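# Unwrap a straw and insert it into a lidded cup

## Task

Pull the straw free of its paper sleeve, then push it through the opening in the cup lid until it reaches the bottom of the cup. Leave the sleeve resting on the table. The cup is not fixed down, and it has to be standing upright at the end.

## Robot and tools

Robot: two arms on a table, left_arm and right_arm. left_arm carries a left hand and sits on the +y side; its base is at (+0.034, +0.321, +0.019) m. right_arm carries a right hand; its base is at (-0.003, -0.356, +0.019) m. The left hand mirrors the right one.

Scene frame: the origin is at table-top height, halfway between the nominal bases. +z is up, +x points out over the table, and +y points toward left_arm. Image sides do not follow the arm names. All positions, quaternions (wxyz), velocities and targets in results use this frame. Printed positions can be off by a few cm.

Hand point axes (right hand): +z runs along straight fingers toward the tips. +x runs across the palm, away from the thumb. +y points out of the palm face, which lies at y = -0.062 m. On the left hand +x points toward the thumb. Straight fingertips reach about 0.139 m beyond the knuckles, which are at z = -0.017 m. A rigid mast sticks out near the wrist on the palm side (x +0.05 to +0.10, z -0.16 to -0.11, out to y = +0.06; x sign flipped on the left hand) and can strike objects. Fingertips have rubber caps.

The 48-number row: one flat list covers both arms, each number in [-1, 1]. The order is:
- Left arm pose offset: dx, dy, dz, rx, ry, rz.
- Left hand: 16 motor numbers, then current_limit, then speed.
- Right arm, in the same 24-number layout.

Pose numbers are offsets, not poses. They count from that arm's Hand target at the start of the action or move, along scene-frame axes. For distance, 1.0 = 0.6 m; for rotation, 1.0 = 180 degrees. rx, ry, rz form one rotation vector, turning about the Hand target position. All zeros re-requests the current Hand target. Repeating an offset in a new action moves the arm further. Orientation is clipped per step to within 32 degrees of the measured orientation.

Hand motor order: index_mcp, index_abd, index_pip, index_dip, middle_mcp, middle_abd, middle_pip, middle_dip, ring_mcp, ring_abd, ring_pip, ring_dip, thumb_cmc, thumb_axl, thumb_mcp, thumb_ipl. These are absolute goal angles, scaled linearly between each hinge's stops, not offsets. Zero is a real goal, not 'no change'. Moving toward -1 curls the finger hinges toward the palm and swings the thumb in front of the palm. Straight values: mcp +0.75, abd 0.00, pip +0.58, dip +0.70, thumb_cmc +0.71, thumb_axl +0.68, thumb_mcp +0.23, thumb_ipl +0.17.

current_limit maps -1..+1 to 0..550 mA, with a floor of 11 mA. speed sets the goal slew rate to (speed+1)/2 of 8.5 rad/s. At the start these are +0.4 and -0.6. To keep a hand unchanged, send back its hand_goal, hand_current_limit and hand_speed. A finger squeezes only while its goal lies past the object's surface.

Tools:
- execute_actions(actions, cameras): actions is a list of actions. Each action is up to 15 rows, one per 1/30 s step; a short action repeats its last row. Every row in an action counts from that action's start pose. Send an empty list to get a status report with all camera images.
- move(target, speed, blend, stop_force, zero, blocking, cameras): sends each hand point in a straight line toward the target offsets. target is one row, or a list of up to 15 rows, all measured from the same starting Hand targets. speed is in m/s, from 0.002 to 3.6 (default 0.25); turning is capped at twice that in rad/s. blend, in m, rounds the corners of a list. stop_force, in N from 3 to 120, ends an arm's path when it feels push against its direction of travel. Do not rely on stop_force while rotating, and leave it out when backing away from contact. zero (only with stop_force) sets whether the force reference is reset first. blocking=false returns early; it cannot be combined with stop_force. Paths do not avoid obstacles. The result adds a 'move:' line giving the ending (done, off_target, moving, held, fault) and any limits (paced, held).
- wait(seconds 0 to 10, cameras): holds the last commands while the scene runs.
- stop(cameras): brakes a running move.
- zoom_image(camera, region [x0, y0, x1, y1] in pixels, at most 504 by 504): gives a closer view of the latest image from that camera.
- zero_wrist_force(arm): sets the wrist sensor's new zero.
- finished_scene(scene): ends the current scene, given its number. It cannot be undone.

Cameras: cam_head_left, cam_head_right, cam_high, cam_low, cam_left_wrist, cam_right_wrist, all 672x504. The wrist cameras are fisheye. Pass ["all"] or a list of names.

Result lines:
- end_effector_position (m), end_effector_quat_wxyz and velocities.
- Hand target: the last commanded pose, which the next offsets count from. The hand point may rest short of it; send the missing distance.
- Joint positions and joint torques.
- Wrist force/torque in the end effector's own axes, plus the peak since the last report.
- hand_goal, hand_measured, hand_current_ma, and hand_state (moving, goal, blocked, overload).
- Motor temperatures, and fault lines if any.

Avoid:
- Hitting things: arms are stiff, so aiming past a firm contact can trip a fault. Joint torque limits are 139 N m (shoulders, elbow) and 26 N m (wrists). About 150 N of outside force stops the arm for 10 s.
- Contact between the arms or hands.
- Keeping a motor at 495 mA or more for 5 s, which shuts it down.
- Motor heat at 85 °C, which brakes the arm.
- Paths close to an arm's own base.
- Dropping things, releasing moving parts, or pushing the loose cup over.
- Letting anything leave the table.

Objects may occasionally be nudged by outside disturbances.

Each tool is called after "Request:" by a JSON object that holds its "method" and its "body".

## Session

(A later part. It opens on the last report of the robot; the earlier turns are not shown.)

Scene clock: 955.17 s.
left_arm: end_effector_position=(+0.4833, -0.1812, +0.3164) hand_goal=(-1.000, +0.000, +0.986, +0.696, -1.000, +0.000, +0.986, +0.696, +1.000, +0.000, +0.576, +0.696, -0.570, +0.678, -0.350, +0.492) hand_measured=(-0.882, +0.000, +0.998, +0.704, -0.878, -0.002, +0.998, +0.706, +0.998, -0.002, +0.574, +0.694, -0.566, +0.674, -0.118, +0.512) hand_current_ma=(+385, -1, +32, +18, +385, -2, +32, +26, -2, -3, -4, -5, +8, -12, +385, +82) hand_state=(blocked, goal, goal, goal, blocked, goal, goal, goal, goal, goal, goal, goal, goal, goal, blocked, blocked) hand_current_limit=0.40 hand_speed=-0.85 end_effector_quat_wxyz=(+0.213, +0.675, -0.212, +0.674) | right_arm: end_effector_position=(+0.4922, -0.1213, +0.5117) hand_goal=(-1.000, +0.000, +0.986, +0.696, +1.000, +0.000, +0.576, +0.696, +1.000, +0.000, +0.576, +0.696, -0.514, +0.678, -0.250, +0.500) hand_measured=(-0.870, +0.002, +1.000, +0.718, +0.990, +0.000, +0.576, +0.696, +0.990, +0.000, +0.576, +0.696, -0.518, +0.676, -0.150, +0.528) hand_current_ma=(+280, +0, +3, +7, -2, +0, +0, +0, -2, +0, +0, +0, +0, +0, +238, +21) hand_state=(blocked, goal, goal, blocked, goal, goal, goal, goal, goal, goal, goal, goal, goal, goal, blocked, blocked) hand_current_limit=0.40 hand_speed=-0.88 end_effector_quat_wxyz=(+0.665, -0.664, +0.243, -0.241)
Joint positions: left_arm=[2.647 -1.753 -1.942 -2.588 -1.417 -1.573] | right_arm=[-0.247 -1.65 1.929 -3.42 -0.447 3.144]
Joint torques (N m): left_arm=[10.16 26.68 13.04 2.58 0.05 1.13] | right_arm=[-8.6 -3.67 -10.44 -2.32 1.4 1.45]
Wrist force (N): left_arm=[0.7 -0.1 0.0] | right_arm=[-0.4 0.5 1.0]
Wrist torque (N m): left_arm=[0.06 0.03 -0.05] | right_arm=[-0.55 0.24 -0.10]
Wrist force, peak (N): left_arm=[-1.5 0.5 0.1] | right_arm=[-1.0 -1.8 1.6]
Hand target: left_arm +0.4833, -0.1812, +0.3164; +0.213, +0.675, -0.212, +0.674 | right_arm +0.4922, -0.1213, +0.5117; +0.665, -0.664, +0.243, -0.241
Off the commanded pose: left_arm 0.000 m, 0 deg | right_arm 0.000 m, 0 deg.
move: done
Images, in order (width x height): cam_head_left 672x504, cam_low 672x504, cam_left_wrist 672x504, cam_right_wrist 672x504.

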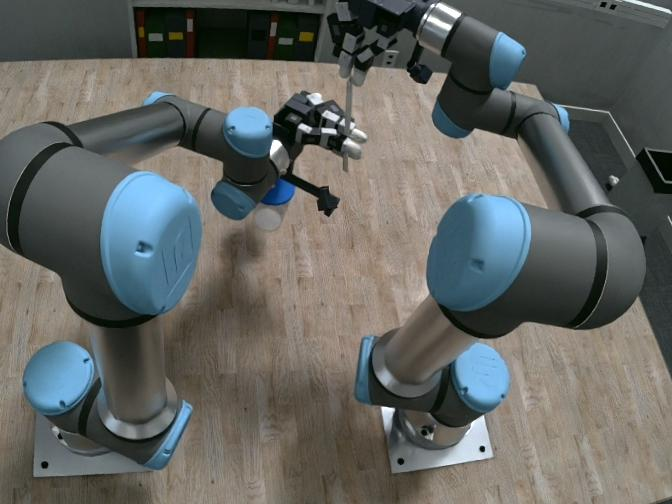

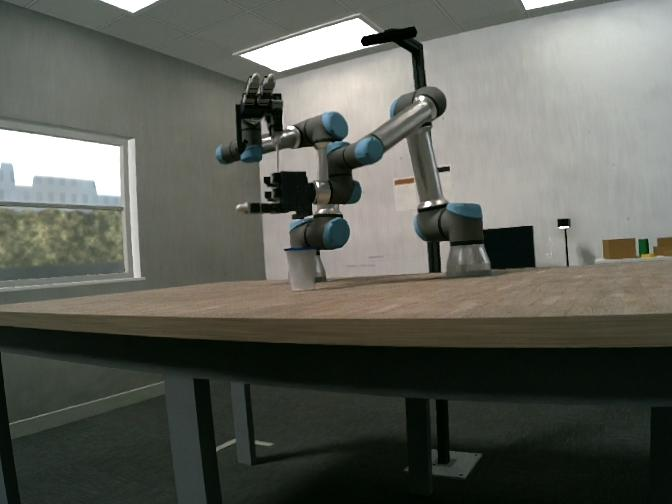

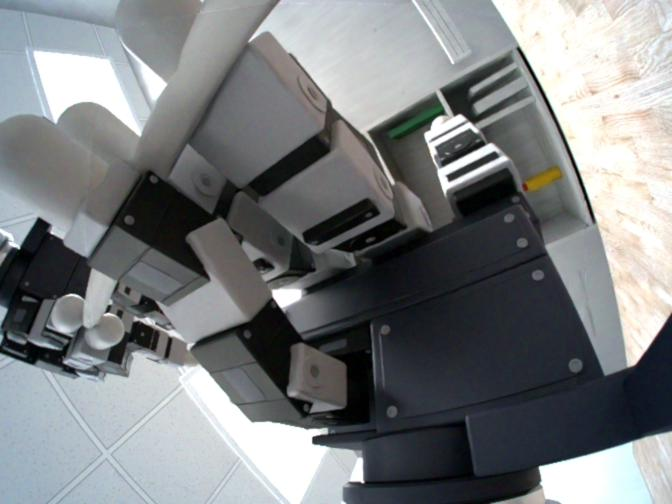

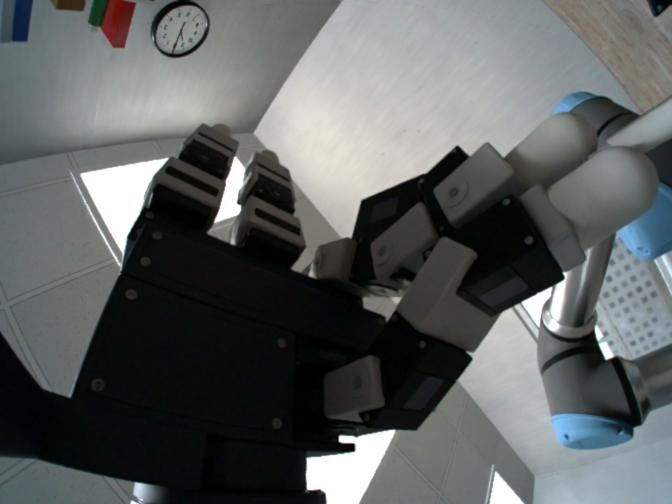

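Request:
{"method": "move", "body": {"target": [[0,0,0.0,0,0,0, -1.0,0,0.985,0.696,-1.0,0,0.985,0.696,1.0,0,0.576,0.696,-0.571,0.677,-0.4,0.492,0.6,-0.85, 0,0,-0.0,0,0,0, -1.0,0,0.9,0.6,1.0,0,0.576,0.696,1.0,0,0.576,0.696,-0.514,0.677,-0.45,0.5,0.75,-0.88],[0,0,0.0,0,0,0, -1.0,0,0.985,0.696,-1.0,0,0.985,0.696,1.0,0,0.576,0.696,-0.571,0.677,-0.4,0.492,0.6,-0.85, 0,0,0.03,0,0,0, -1.0,0,0.9,0.6,1.0,0,0.576,0.696,1.0,0,0.576,0.696,-0.514,0.677,-0.45,0.5,0.75,-0.88]], "speed": 0.01, "cameras": ["cam_low","cam_head_left","cam_left_wrist","cam_right_wrist"]}}

Request:
{"method": "zoom_image", "body": {"camera": "cam_head_left", "region": [310, 30, 400, 120]}}

Request:
{"method": "zoom_image", "body": {"camera": "cam_right_wrist", "region": [452, 0, 672, 220]}}

Scene clock: 965.13 s.
left_arm: end_effector_position=(+0.4833, -0.1812, +0.3164) hand_goal=(-1.000, +0.000, +0.986, +0.696, -1.000, +0.000, +0.986, +0.696, +1.000, +0.000, +0.576, +0.696, -0.570, +0.678, -0.400, +0.492) hand_measured=(-0.884, -0.008, +0.998, +0.704, -0.880, -0.006, +0.998, +0.708, +0.998, -0.002, +0.574, +0.694, -0.564, +0.672, -0.118, +0.512) hand_current_ma=(+440, -17, +32, +18, +440, -11, +32, +27, -2, -3, -4, -5, +11, -13, +440, +82) hand_state=(blocked, goal, goal, goal, blocked, goal, goal, goal, goal, goal, goal, goal, goal, goal, blocked, blocked) hand_current_limit=0.60 hand_speed=-0.85 end_effector_quat_wxyz=(+0.213, +0.675, -0.212, +0.674) | right_arm: end_effector_position=(+0.4922, -0.1213, +0.5296) hand_goal=(-1.000, +0.000, +0.900, +0.600, +1.000, +0.000, +0.576, +0.696, +1.000, +0.000, +0.576, +0.696, -0.514, +0.678, -0.450, +0.500) hand_measured=(-0.870, +0.000, +0.996, +0.672, +0.990, +0.000, +0.576, +0.696, +0.990, +0.000, +0.576, +0.696, -0.526, +0.676, -0.194, +0.546) hand_current_ma=(+280, +0, +136, +76, -2, +0, +0, +0, -2, +0, +0, +0, -2, +0, +481, +55) hand_state=(blocked, goal, blocked, blocked, goal, goal, goal, goal, goal, goal, goal, goal, goal, goal, blocked, blocked) hand_current_limit=0.75 hand_speed=-0.88 end_effector_quat_wxyz=(+0.665, -0.664, +0.243, -0.241)
Joint positions: left_arm=[2.647 -1.753 -1.942 -2.588 -1.417 -1.573] | right_arm=[-0.247 -1.662 1.893 -3.372 -0.447 3.144]
Joint torques (N m): left_arm=[11.06 28.14 12.3 2.98 -0.28 1.04] | right_arm=[-10.2 -29.09 -32.26 1.6 1.77 -1.17]
Wrist force (N): left_arm=[-1.3 0.4 0.1] | right_arm=[-0.6 -1.6 1.1]
Wrist torque (N m): left_arm=[0.07 0.09 0.01] | right_arm=[-0.70 0.24 -0.05]
Wrist force, peak (N): left_arm=[4.0 -0.6 0.0] | right_arm=[-0.5 4.8 0.5]
Hand target: left_arm +0.4833, -0.1812, +0.3164; +0.213, +0.675, -0.212, +0.674 | right_arm +0.4922, -0.1213, +0.5297; +0.665, -0.664, +0.243, -0.241
Off the commanded pose: left_arm 0.000 m, 0 deg | right_arm 0.000 m, 0 deg.
move: done
Images, in order (width x height): cam_head_left 672x504, cam_low 672x504, cam_left_wrist 672x504, cam_right_wrist 672x504.

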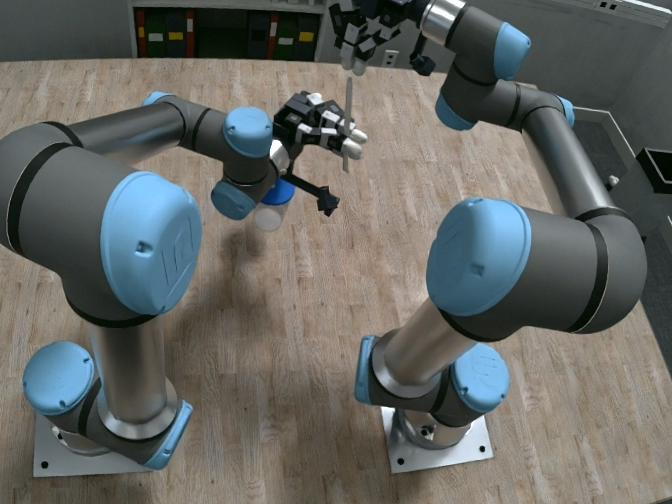

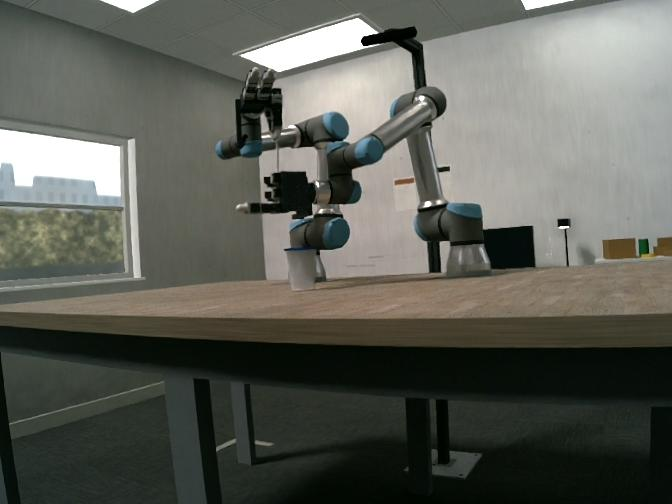

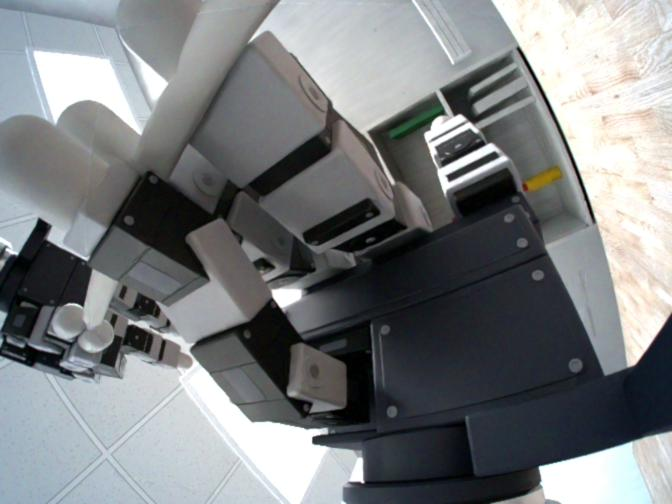

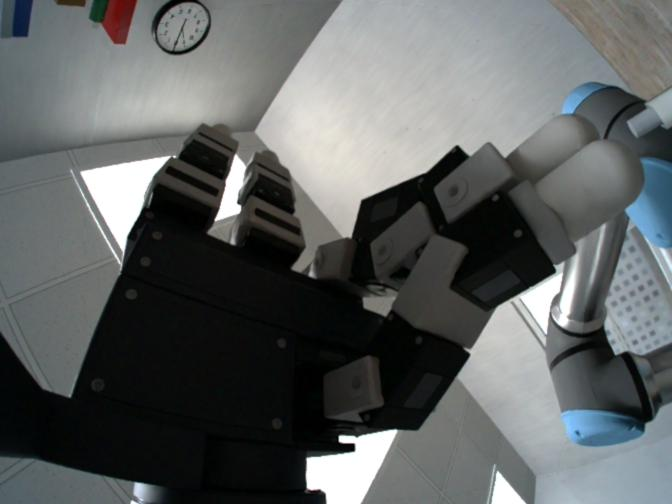

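Scaled by 5.600 from the camera's 672x504 image, which has a finer 960x720 frame.

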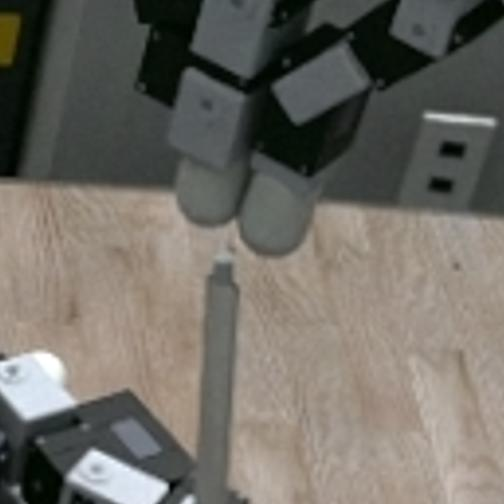

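Scaled by 2.291 from the camera's 672x504 image, which has a finer 960x720 frame.

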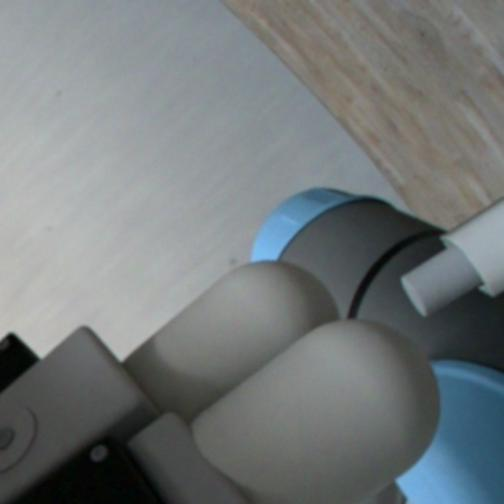

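Request:
{"method": "move", "body": {"target": [[0,0,0,0,0,0,-1.0,0,0.985,0.696,-1.0,0,0.985,0.696,1.0,0,0.576,0.696,-0.571,0.677,-0.4,0.492,0.6,-0.85,0,0,0.02,0,0,0,0.4,0,-0.08,0.116,1.0,0,0.576,0.696,1.0,0,0.576,0.696,-0.5,0.677,-0.2,0.68,0.6,-0.4],[0,0,0,0,0,0,-1.0,0,0.985,0.696,-1.0,0,0.985,0.696,1.0,0,0.576,0.696,-0.571,0.677,-0.4,0.492,0.6,-0.85,-0.0322,-0.0383,0.02,0,0,0,0.4,0,-0.08,0.116,1.0,0,0.576,0.696,1.0,0,0.576,0.696,-0.5,0.677,-0.2,0.68,0.6,-0.4]], "speed": 0.1, "cameras": ["cam_right_wrist","cam_left_wrist","cam_head_left","cam_high"]}}

Scene clock: 1037.83 s.
left_arm: end_effector_position=(+0.4833, -0.1812, +0.3164) hand_goal=(-1.000, +0.000, +0.986, +0.696, -1.000, +0.000, +0.986, +0.696, +1.000, +0.000, +0.576, +0.696, -0.570, +0.678, -0.400, +0.492) hand_measured=(-0.884, -0.008, +0.998, +0.704, -0.880, -0.006, +0.998, +0.708, +0.998, -0.002, +0.574, +0.694, -0.564, +0.672, -0.118, +0.512) hand_current_ma=(+440, -17, +32, +18, +440, -11, +32, +27, -2, -3, -4, -5, +11, -13, +440, +82) hand_state=(blocked, goal, goal, goal, blocked, goal, goal, goal, goal, goal, goal, goal, goal, goal, blocked, blocked) hand_current_limit=0.60 hand_speed=-0.85 end_effector_quat_wxyz=(+0.213, +0.675, -0.212, +0.674) | right_arm: end_effector_position=(+0.4729, -0.1442, +0.5417) hand_goal=(+0.400, +0.000, -0.080, +0.116, +1.000, +0.000, +0.576, +0.696, +1.000, +0.000, +0.576, +0.696, -0.500, +0.678, -0.200, +0.680) hand_measured=(+0.384, +0.004, -0.078, +0.120, +0.990, +0.000, +0.576, +0.696, +0.990, +0.000, +0.576, +0.696, -0.504, +0.676, -0.196, +0.682) hand_current_ma=(-4, +0, +0, +0, -2, +0, +0, +0, -2, +0, +0, +0, +0, +0, +1, +0) hand_state=(goal, goal, goal, goal, goal, goal, goal, goal, goal, goal, goal, goal, goal, goal, goal, goal) hand_current_limit=0.60 hand_speed=-0.40 end_effector_quat_wxyz=(+0.665, -0.664, +0.243, -0.241)
Joint positions: left_arm=[2.647 -1.753 -1.942 -2.588 -1.417 -1.573] | right_arm=[-0.33 -1.724 1.915 -3.332 -0.364 3.144]
Joint torques (N m): left_arm=[9.03 29.11 12.89 3.7 -0.39 1.17] | right_arm=[-12.65 -27.46 -9.94 1.3 2.2 -1.31]
Wrist force (N): left_arm=[-1.4 0.5 0.1] | right_arm=[-0.5 -1.9 1.1]
Wrist torque (N m): left_arm=[0.09 0.12 -0.01] | right_arm=[-0.80 0.23 0.00]
Wrist force, peak (N): left_arm=[-1.6 0.2 0.1] | right_arm=[-0.8 -1.9 1.6]
Hand target: left_arm +0.4833, -0.1812, +0.3164; +0.213, +0.675, -0.212, +0.674 | right_arm +0.4728, -0.1443, +0.5417; +0.665, -0.664, +0.243, -0.241
Off the commanded pose: left_arm 0.000 m, 0 deg | right_arm 0.000 m, 0 deg.
move: done
Images, in order (width x height): cam_head_left 672x504, cam_high 672x504, cam_left_wrist 672x504, cam_right_wrist 672x504.

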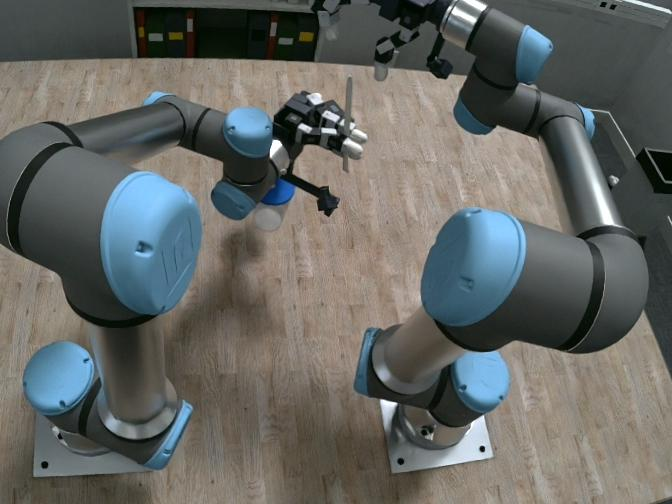

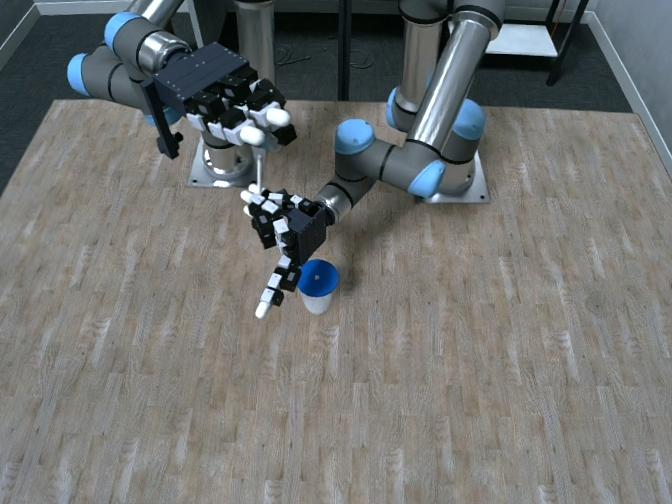

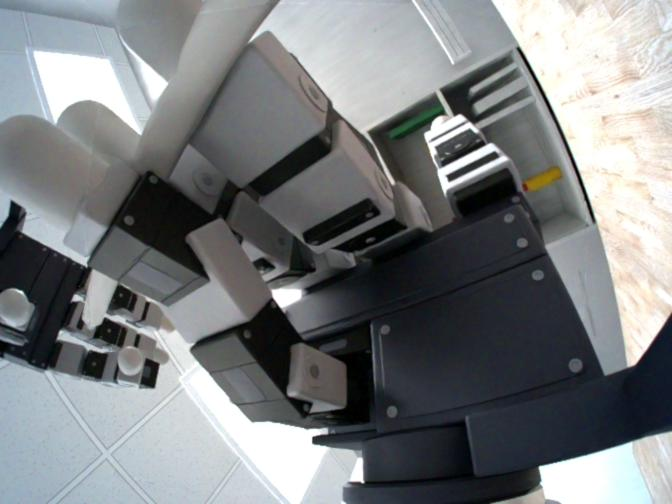

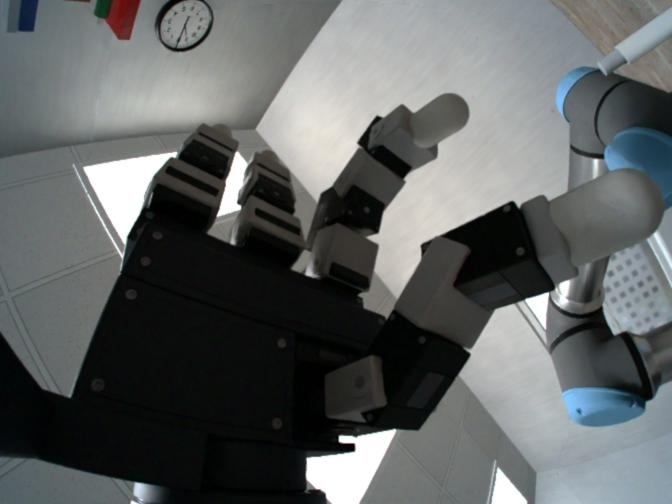

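Request:
{"method": "zoom_image", "body": {"camera": "cam_right_wrist", "region": [532, 0, 672, 110]}}

Request:
{"method": "zoom_image", "body": {"camera": "cam_high", "region": [180, 80, 340, 220]}}

Scaled by 3.600 from the camera's 672x504 image, which has a finer 960x720 frame.

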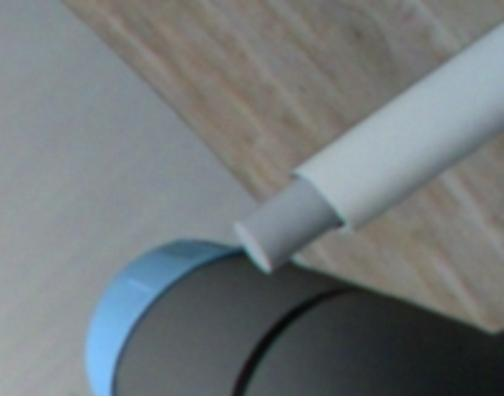

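Scaled by 3.150 from the camera's 672x504 image, which has a finer 960x720 frame.

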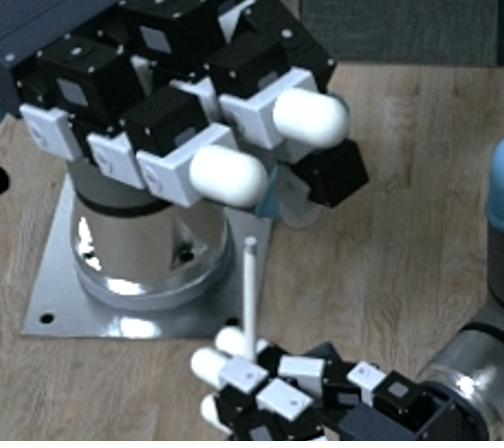

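Request:
{"method": "move", "body": {"target": [0,0,0,0,0,0,-1.0,0,0.985,0.696,-1.0,0,0.985,0.696,1.0,0,0.576,0.696,-0.571,0.677,-0.4,0.492,0.6,-0.85,0,0,-0.0612,0,0,0,0.4,0,-0.08,0.116,1.0,0,0.576,0.696,1.0,0,0.576,0.696,-0.5,0.677,-0.2,0.68,0.6,-0.4], "speed": 0.06, "cameras": ["cam_right_wrist","cam_high"]}}

Request:
{"method": "zoom_image", "body": {"camera": "cam_right_wrist", "region": [400, 20, 672, 224]}}

Request:
{"method": "zoom_image", "body": {"camera": "cam_high", "region": [200, 100, 340, 220]}}

Scene clock: 1046.47 s.
left_arm: end_effector_position=(+0.4833, -0.1812, +0.3164) hand_goal=(-1.000, +0.000, +0.986, +0.696, -1.000, +0.000, +0.986, +0.696, +1.000, +0.000, +0.576, +0.696, -0.570, +0.678, -0.400, +0.492) hand_measured=(-0.884, -0.008, +0.998, +0.704, -0.880, -0.006, +0.998, +0.708, +0.998, -0.002, +0.574, +0.694, -0.564, +0.672, -0.118, +0.512) hand_current_ma=(+440, -17, +32, +18, +440, -11, +32, +27, -2, -3, -4, -5, +11, -13, +440, +82) hand_state=(blocked, goal, goal, goal, blocked, goal, goal, goal, goal, goal, goal, goal, goal, goal, blocked, blocked) hand_current_limit=0.60 hand_speed=-0.85 end_effector_quat_wxyz=(+0.213, +0.675, -0.212, +0.674) | right_arm: end_effector_position=(+0.4728, -0.1443, +0.5051) hand_goal=(+0.400, +0.000, -0.080, +0.116, +1.000, +0.000, +0.576, +0.696, +1.000, +0.000, +0.576, +0.696, -0.500, +0.678, -0.200, +0.680) hand_measured=(+0.384, +0.004, -0.078, +0.120, +0.990, +0.000, +0.576, +0.696, +0.990, +0.000, +0.576, +0.696, -0.504, +0.676, -0.196, +0.682) hand_current_ma=(-4, +0, +0, +0, -2, +0, +0, +0, -2, +0, +0, +0, +0, +0, +1, +0) hand_state=(goal, goal, goal, goal, goal, goal, goal, goal, goal, goal, goal, goal, goal, goal, goal, goal) hand_current_limit=0.60 hand_speed=-0.40 end_effector_quat_wxyz=(+0.665, -0.664, +0.243, -0.241)
Joint positions: left_arm=[2.647 -1.753 -1.942 -2.588 -1.417 -1.573] | right_arm=[-0.33 -1.702 1.992 -3.431 -0.364 3.143]
Joint torques (N m): left_arm=[8.69 29.83 12.97 4.11 -0.15 1.22] | right_arm=[-11.83 0.29 -7.23 -2.59 2.07 1.52]
Wrist force (N): left_arm=[-1.1 0.3 0.2] | right_arm=[-0.7 -2.1 1.3]
Wrist torque (N m): left_arm=[0.06 0.09 0.02] | right_arm=[-0.81 0.24 -0.08]
Wrist force, peak (N): left_arm=[-1.5 0.3 0.2] | right_arm=[-0.9 -2.4 1.5]
Hand target: left_arm +0.4833, -0.1812, +0.3164; +0.213, +0.675, -0.212, +0.674 | right_arm +0.4728, -0.1443, +0.5050; +0.665, -0.664, +0.243, -0.241
Off the commanded pose: left_arm 0.000 m, 0 deg | right_arm 0.000 m, 0 deg.
move: done
Images, in order (width x height): cam_high 672x504, cam_right_wrist 672x504.

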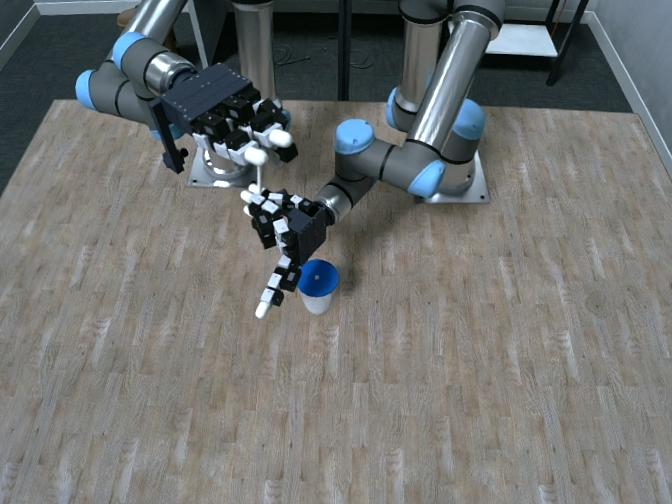

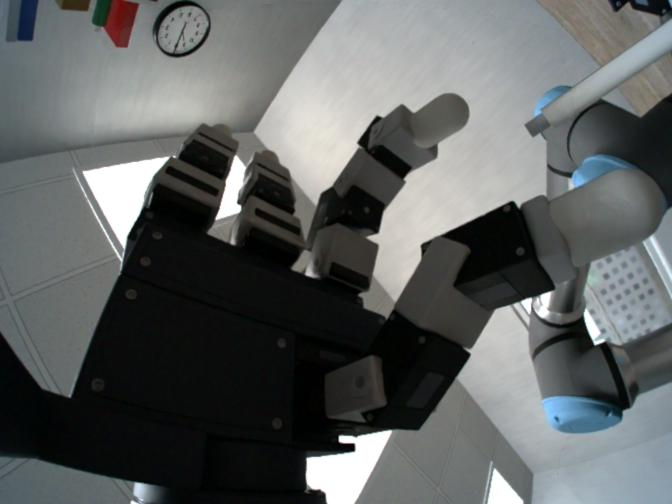

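Scaled by 1.853 from the camera's 672x504 image, which has a finer 960x720 frame.

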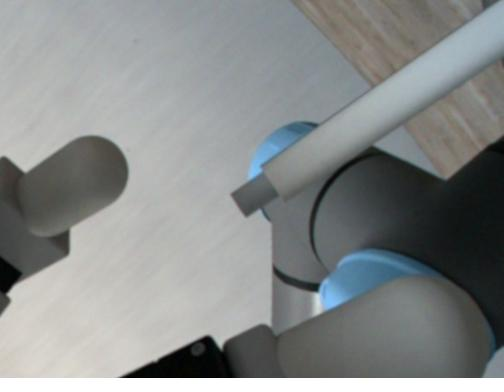

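Scaled by 3.600 from the camera's 672x504 image, which has a finer 960x720 frame.

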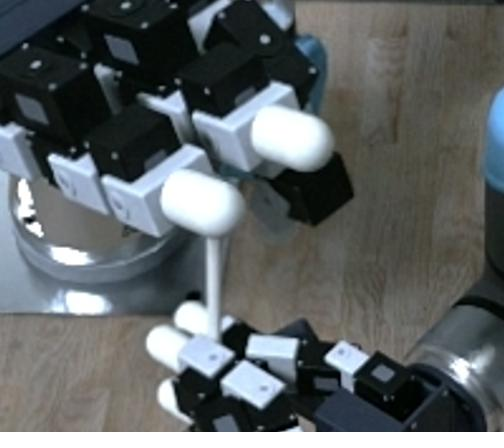

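Request:
{"method": "move", "body": {"target": [0,0,0,0,0,0,-1.0,0,0.985,0.696,-1.0,0,0.985,0.696,1.0,0,0.576,0.696,-0.571,0.677,-0.4,0.492,0.6,-0.85,0,0,-0.025,0,0,0,0.205,0,-0.08,0.116,1.0,0,0.576,0.696,1.0,0,0.576,0.696,-0.5,0.677,-0.47,0.68,0.6,-0.6], "speed": 0.05, "cameras": ["cam_right_wrist","cam_high","cam_left_wrist"]}}

Request:
{"method": "zoom_image", "body": {"camera": "cam_right_wrist", "region": [400, 20, 672, 224]}}

Request:
{"method": "zoom_image", "body": {"camera": "cam_high", "region": [200, 100, 340, 220]}}

Request:
{"method": "zoom_image", "body": {"camera": "cam_left_wrist", "region": [0, 200, 220, 420]}}

Scene clock: 1056.10 s.
left_arm: end_effector_position=(+0.4833, -0.1812, +0.3164) hand_goal=(-1.000, +0.000, +0.986, +0.696, -1.000, +0.000, +0.986, +0.696, +1.000, +0.000, +0.576, +0.696, -0.570, +0.678, -0.400, +0.492) hand_measured=(-0.884, -0.008, +0.998, +0.704, -0.880, -0.006, +0.998, +0.708, +0.998, -0.002, +0.574, +0.694, -0.564, +0.672, -0.118, +0.512) hand_current_ma=(+440, -17, +32, +18, +440, -11, +32, +27, -2, -3, -4, -5, +11, -13, +440, +82) hand_state=(blocked, goal, goal, goal, blocked, goal, goal, goal, goal, goal, goal, goal, goal, goal, blocked, blocked) hand_current_limit=0.60 hand_speed=-0.85 end_effector_quat_wxyz=(+0.213, +0.675, -0.212, +0.674) | right_arm: end_effector_position=(+0.4728, -0.1443, +0.4901) hand_goal=(+0.206, +0.000, -0.080, +0.116, +1.000, +0.000, +0.576, +0.696, +1.000, +0.000, +0.576, +0.696, -0.500, +0.678, -0.470, +0.680) hand_measured=(+0.202, +0.004, -0.078, +0.120, +0.990, +0.000, +0.576, +0.696, +0.990, +0.000, +0.576, +0.696, -0.504, +0.676, -0.462, +0.682) hand_current_ma=(+0, +0, +0, +0, -2, +0, +0, +0, -2, +0, +0, +0, +0, +0, +1, +0) hand_state=(goal, goal, goal, goal, goal, goal, goal, goal, goal, goal, goal, goal, goal, goal, goal, goal) hand_current_limit=0.60 hand_speed=-0.60 end_effector_quat_wxyz=(+0.665, -0.664, +0.243, -0.241)
Joint positions: left_arm=[2.647 -1.753 -1.942 -2.588 -1.417 -1.573] | right_arm=[-0.331 -1.69 2.022 -3.473 -0.364 3.144]
Joint torques (N m): left_arm=[9.18 31.5 13.35 4.34 -0.34 0.9] | right_arm=[8.53 -0.36 -8.44 -2.04 -0.28 1.65]
Wrist force (N): left_arm=[-1.3 0.2 0.1] | right_arm=[-0.9 -2.6 0.8]
Wrist torque (N m): left_arm=[0.06 0.08 0.00] | right_arm=[-0.84 0.28 -0.09]
Wrist force, peak (N): left_arm=[-1.6 0.3 0.1] | right_arm=[-1.2 -2.5 1.6]
Hand target: left_arm +0.4833, -0.1812, +0.3164; +0.213, +0.675, -0.212, +0.674 | right_arm +0.4728, -0.1443, +0.4900; +0.665, -0.664, +0.243, -0.241
Off the commanded pose: left_arm 0.000 m, 0 deg | right_arm 0.000 m, 0 deg.
move: done
Images, in order (width x height): cam_high 672x504, cam_left_wrist 672x504, cam_right_wrist 672x504.

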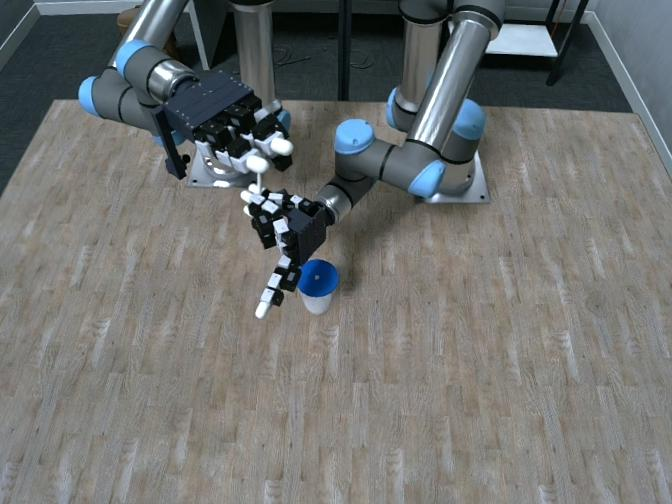

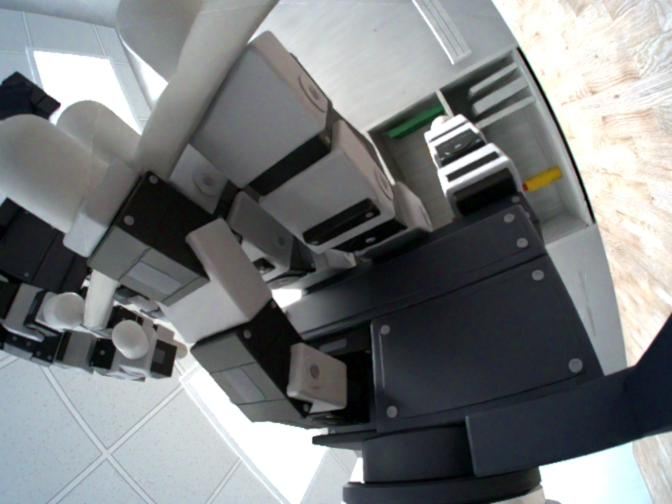

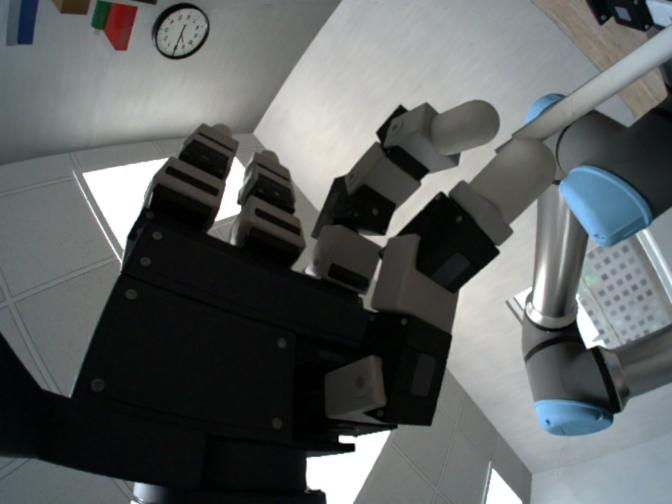

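Scaled by 1.853 from the camera's 672x504 image, which has a finer 960x720 frame.

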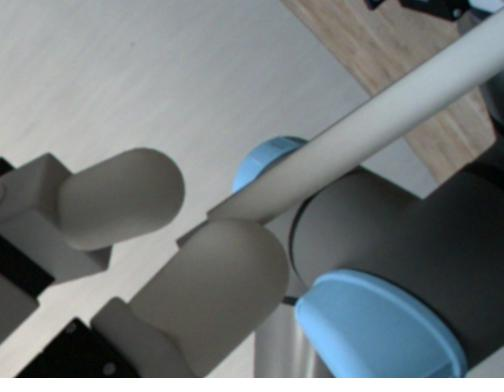

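Scaled by 3.600 from the camera's 672x504 image, which has a finer 960x720 frame.

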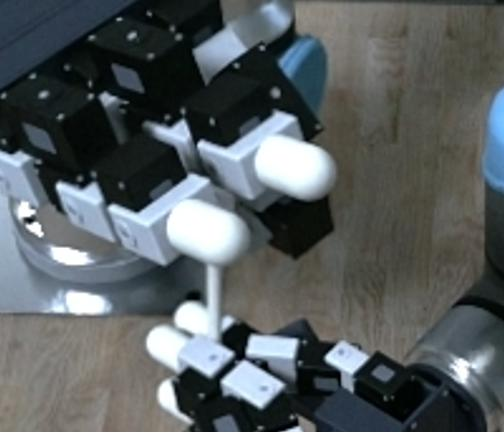

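Scaled by 2.291 from the camera's 672x504 image, which has a finer 960x720 frame.

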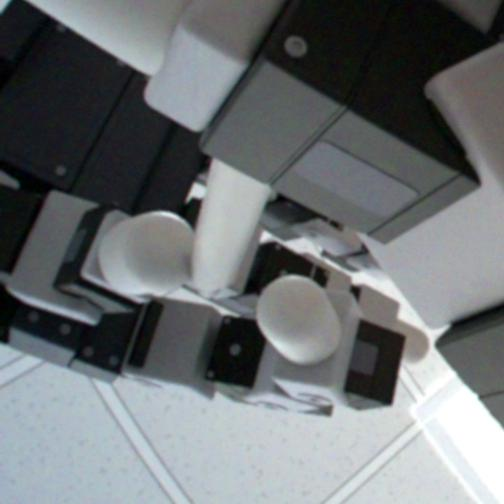

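Request:
{"method": "move", "body": {"target": [0,0,0,0,0,0,-1.0,0,0.985,0.696,-1.0,0,0.985,0.696,1.0,0,0.576,0.696,-0.571,0.677,-0.4,0.492,0.6,-0.85,0,0,-0.0125,0,0,0,0.205,0,-0.08,0.116,1.0,0,0.576,0.696,1.0,0,0.576,0.696,-0.5,0.677,-0.47,0.68,0.6,-0.6], "speed": 0.05}}

Request:
{"method": "move", "body": {"target": [0,0,0,0,0,0,-1.0,0,0.985,0.696,-1.0,0,0.985,0.696,1.0,0,0.576,0.696,-0.571,0.677,-0.4,0.492,0.6,-0.85,0,0,0,0,0,0,-0.15,0,-0.18,0.016,1.0,0,0.576,0.696,1.0,0,0.576,0.696,-0.5,0.677,-0.85,0.58,0.78,-0.88], "cameras": ["cam_right_wrist","cam_high","cam_left_wrist"]}}

Request:
{"method": "zoom_image", "body": {"camera": "cam_right_wrist", "region": [400, 20, 672, 224]}}

Request:
{"method": "zoom_image", "body": {"camera": "cam_left_wrist", "region": [0, 200, 220, 420]}}

Scene clock: 1071.23 s.
left_arm: end_effector_position=(+0.4833, -0.1812, +0.3164) hand_goal=(-1.000, +0.000, +0.986, +0.696, -1.000, +0.000, +0.986, +0.696, +1.000, +0.000, +0.576, +0.696, -0.570, +0.678, -0.400, +0.492) hand_measured=(-0.884, -0.008, +0.998, +0.704, -0.880, -0.006, +0.998, +0.708, +0.998, -0.002, +0.574, +0.694, -0.564, +0.672, -0.118, +0.512) hand_current_ma=(+440, -17, +32, +18, +440, -11, +32, +27, -2, -3, -4, -5, +11, -14, +440, +82) hand_state=(blocked, goal, goal, goal, blocked, goal, goal, goal, goal, goal, goal, goal, goal, goal, blocked, blocked) hand_current_limit=0.60 hand_speed=-0.85 end_effector_quat_wxyz=(+0.213, +0.675, -0.212, +0.674) | right_arm: end_effector_position=(+0.4728, -0.1443, +0.4826) hand_goal=(+0.206, +0.000, -0.080, +0.116, +1.000, +0.000, +0.576, +0.696, +1.000, +0.000, +0.576, +0.696, -0.500, +0.678, -0.470, +0.680) hand_measured=(+0.202, +0.004, -0.078, +0.120, +0.990, +0.000, +0.576, +0.696, +0.990, +0.000, +0.576, +0.696, -0.504, +0.676, -0.462, +0.682) hand_current_ma=(+0, +0, +0, +0, -2, +0, +0, +0, -2, +0, +0, +0, +0, +0, +1, +0) hand_state=(goal, goal, goal, goal, goal, goal, goal, goal, goal, goal, goal, goal, goal, goal, goal, goal) hand_current_limit=0.60 hand_speed=-0.60 end_effector_quat_wxyz=(+0.665, -0.664, +0.243, -0.241)
Joint positions: left_arm=[2.647 -1.753 -1.942 -2.588 -1.417 -1.573] | right_arm=[-0.33 -1.683 2.037 -3.494 -0.364 3.143]
Joint torques (N m): left_arm=[8.92 31.74 11.63 4.23 -0.35 1.18] | right_arm=[6.61 -0.44 -12.52 -1.68 0.64 1.62]
Wrist force (N): left_arm=[-1.4 0.0 0.0] | right_arm=[-0.7 -2.6 0.8]
Wrist torque (N m): left_arm=[0.05 0.11 -0.03] | right_arm=[-0.85 0.25 -0.06]
Wrist force, peak (N): left_arm=[-1.7 0.2 0.0] | right_arm=[-0.9 -3.2 0.6]
Hand target: left_arm +0.4833, -0.1812, +0.3164; +0.213, +0.675, -0.212, +0.674 | right_arm +0.4728, -0.1443, +0.4825; +0.665, -0.664, +0.243, -0.241
Off the commanded pose: left_arm 0.000 m, 0 deg | right_arm 0.000 m, 0 deg.
move: done

Scene clock: 1071.90 s.
left_arm: end_effector_position=(+0.4833, -0.1812, +0.3164) hand_goal=(-1.000, +0.000, +0.986, +0.696, -1.000, +0.000, +0.986, +0.696, +1.000, +0.000, +0.576, +0.696, -0.570, +0.678, -0.400, +0.492) hand_measured=(-0.884, -0.006, +0.998, +0.704, -0.880, -0.004, +0.998, +0.708, +0.998, -0.002, +0.574, +0.694, -0.564, +0.672, -0.118, +0.512) hand_current_ma=(+440, -12, +32, +18, +440, -5, +32, +27, -2, -3, -4, -5, +14, -15, +440, +82) hand_state=(blocked, goal, goal, goal, blocked, goal, goal, goal, goal, goal, goal, goal, goal, goal, blocked, blocked) hand_current_limit=0.60 hand_speed=-0.85 end_effector_quat_wxyz=(+0.213, +0.675, -0.212, +0.674) | right_arm: end_effector_position=(+0.4728, -0.1443, +0.4825) hand_goal=(-0.150, +0.000, -0.180, +0.016, +1.000, +0.000, +0.576, +0.696, +1.000, +0.000, +0.576, +0.696, -0.500, +0.678, -0.850, +0.580) hand_measured=(+0.152, +0.002, -0.116, +0.066, +0.990, +0.000, +0.576, +0.696, +0.990, +0.000, +0.576, +0.696, -0.504, +0.676, -0.492, +0.650) hand_current_ma=(+489, +0, +59, +37, -2, +0, +0, +0, -2, +0, +0, +0, +0, +0, +490, +126) hand_state=(moving, goal, blocked, blocked, goal, goal, goal, goal, goal, goal, goal, goal, goal, goal, blocked, blocked) hand_current_limit=0.78 hand_speed=-0.88 end_effector_quat_wxyz=(+0.665, -0.664, +0.243, -0.241)
Joint positions: left_arm=[2.647 -1.753 -1.942 -2.588 -1.417 -1.573] | right_arm=[-0.33 -1.683 2.037 -3.495 -0.364 3.144]
Joint torques (N m): left_arm=[8.03 31.76 13.05 4.31 -0.63 1.06] | right_arm=[0.57 -1.07 -9.71 -2.2 0.93 1.76]
Wrist force (N): left_arm=[-0.4 -0.5 -0.1] | right_arm=[-0.9 -0.7 0.4]
Wrist torque (N m): left_arm=[0.02 0.05 -0.03] | right_arm=[-0.78 0.28 -0.11]
Wrist force, peak (N): left_arm=[-1.5 0.1 0.0] | right_arm=[-1.1 -2.5 0.9]
Hand target: left_arm +0.4833, -0.1812, +0.3164; +0.213, +0.675, -0.212, +0.674 | right_arm +0.4728, -0.1443, +0.4825; +0.665, -0.664, +0.243, -0.241
Off the commanded pose: left_arm 0.000 m, 0 deg | right_arm 0.000 m, 0 deg.
move: done
Images, in order (width x height): cam_high 672x504, cam_left_wrist 672x504, cam_right_wrist 672x504.

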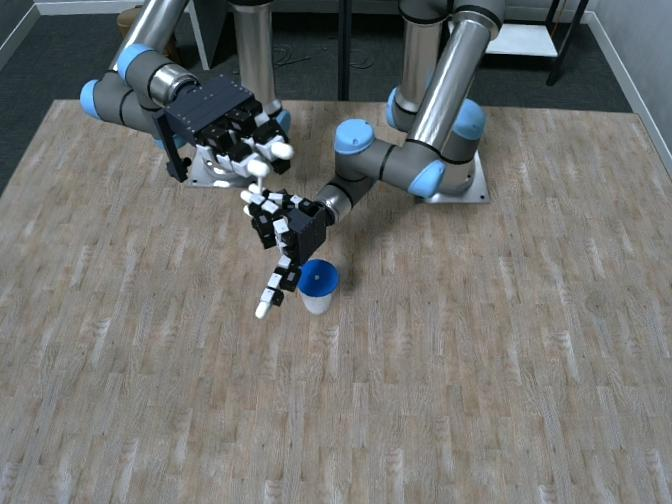

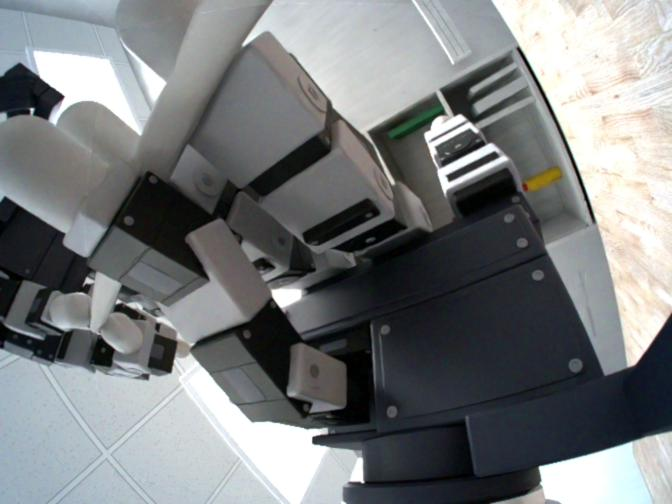

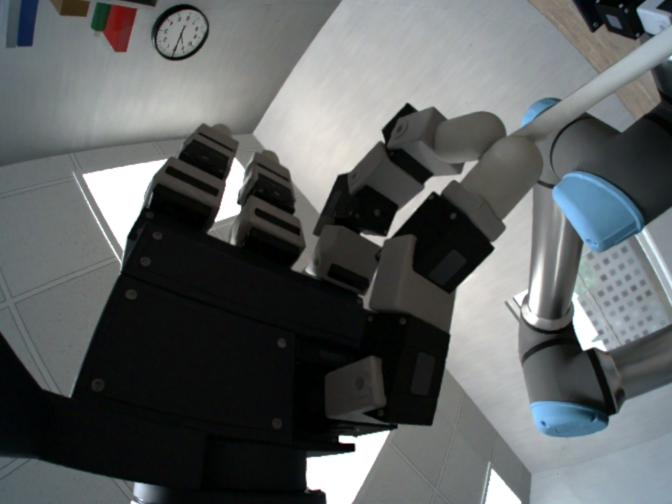

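Scaled by 1.853 from the camera's 672x504 image, which has a finer 960x720 frame.

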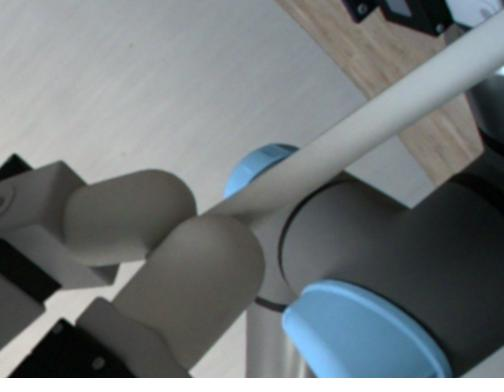

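Scaled by 2.291 from the camera's 672x504 image, which has a finer 960x720 frame.

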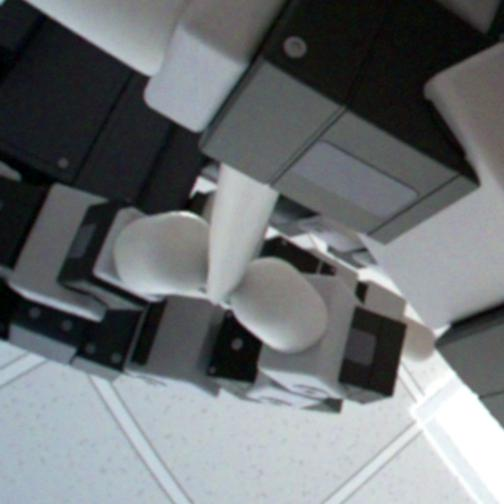

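Request:
{"method": "move", "body": {"target": [0,0,0,0,0,0,-1.0,0,0.985,0.696,-1.0,0,0.985,0.696,1.0,0,0.576,0.696,-0.571,0.677,-0.4,0.492,0.6,-0.85,0,0,0.015,0,0,0,-0.15,0,-0.18,0.016,1.0,0,0.576,0.696,1.0,0,0.576,0.696,-0.5,0.677,-0.85,0.58,0.78,-0.88], "speed": 0.01, "cameras": ["cam_right_wrist","cam_left_wrist"]}}

Request:
{"method": "zoom_image", "body": {"camera": "cam_right_wrist", "region": [400, 20, 672, 224]}}

Scene clock: 1077.63 s.
left_arm: end_effector_position=(+0.4833, -0.1812, +0.3164) hand_goal=(-1.000, +0.000, +0.986, +0.696, -1.000, +0.000, +0.986, +0.696, +1.000, +0.000, +0.576, +0.696, -0.570, +0.678, -0.400, +0.492) hand_measured=(-0.884, +0.008, +0.998, +0.706, -0.880, +0.022, +0.998, +0.708, +0.998, -0.002, +0.574, +0.694, -0.542, +0.678, -0.118, +0.512) hand_current_ma=(+440, +16, +32, +22, +440, +53, +32, +27, -2, -3, -4, -5, +88, +1, +440, +82) hand_state=(blocked, goal, goal, goal, blocked, blocked, goal, goal, goal, goal, goal, goal, blocked, goal, blocked, blocked) hand_current_limit=0.60 hand_speed=-0.85 end_effector_quat_wxyz=(+0.213, +0.675, -0.212, +0.674) | right_arm: end_effector_position=(+0.4728, -0.1443, +0.4914) hand_goal=(-0.150, +0.000, -0.180, +0.016, +1.000, +0.000, +0.576, +0.696, +1.000, +0.000, +0.576, +0.696, -0.500, +0.678, -0.850, +0.580) hand_measured=(+0.128, -0.002, -0.088, +0.066, +0.990, +0.000, +0.576, +0.696, +0.990, +0.000, +0.576, +0.696, -0.510, +0.678, -0.492, +0.650) hand_current_ma=(+489, +0, +122, +38, -2, +0, +0, +0, -2, +0, +0, +0, -2, +0, +490, +126) hand_state=(blocked, goal, blocked, blocked, goal, goal, goal, goal, goal, goal, goal, goal, goal, goal, blocked, blocked) hand_current_limit=0.78 hand_speed=-0.88 end_effector_quat_wxyz=(+0.665, -0.664, +0.243, -0.241)
Joint positions: left_arm=[2.647 -1.753 -1.942 -2.588 -1.417 -1.573] | right_arm=[-0.331 -1.691 2.02 -3.47 -0.364 3.144]
Joint torques (N m): left_arm=[8.4 32.95 13.23 2.63 -0.56 0.94] | right_arm=[-9.48 -29.19 -32.63 1.26 1.84 -0.76]
Wrist force (N): left_arm=[4.1 -1.0 -0.3] | right_arm=[-0.2 4.7 0.2]
Wrist torque (N m): left_arm=[-0.02 -0.10 -0.12] | right_arm=[-0.59 0.22 -0.19]
Wrist force, peak (N): left_arm=[4.6 -1.1 -0.1] | right_arm=[-0.5 5.4 -0.3]
Hand target: left_arm +0.4833, -0.1812, +0.3164; +0.213, +0.675, -0.212, +0.674 | right_arm +0.4728, -0.1443, +0.4915; +0.665, -0.664, +0.243, -0.241
Off the commanded pose: left_arm 0.000 m, 0 deg | right_arm 0.000 m, 0 deg.
move: done
Images, in order (width x height): cam_left_wrist 672x504, cam_right_wrist 672x504.

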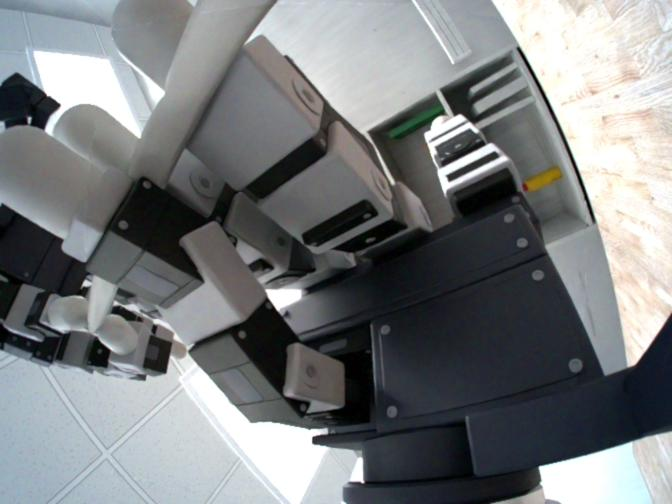

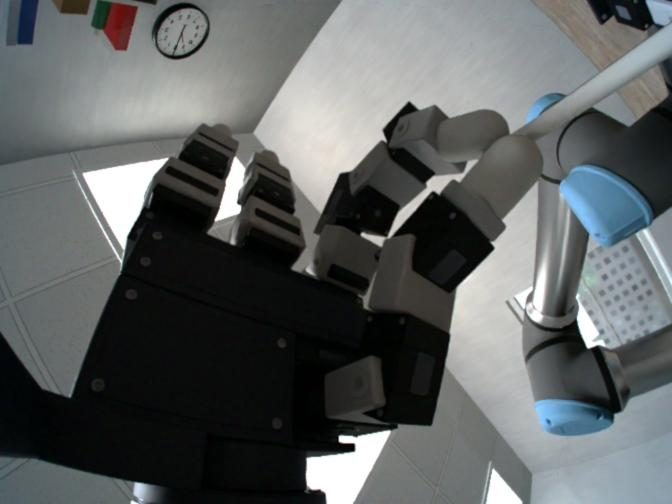

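Scaled by 1.853 from the camera's 672x504 image, which has a finer 960x720 frame.

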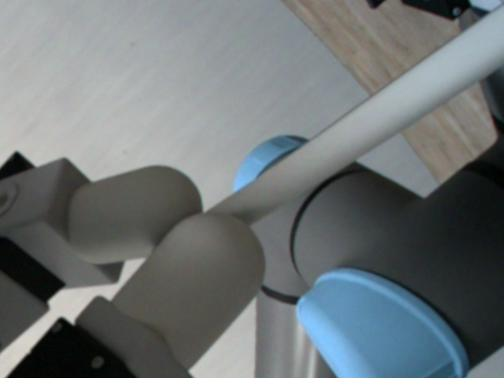

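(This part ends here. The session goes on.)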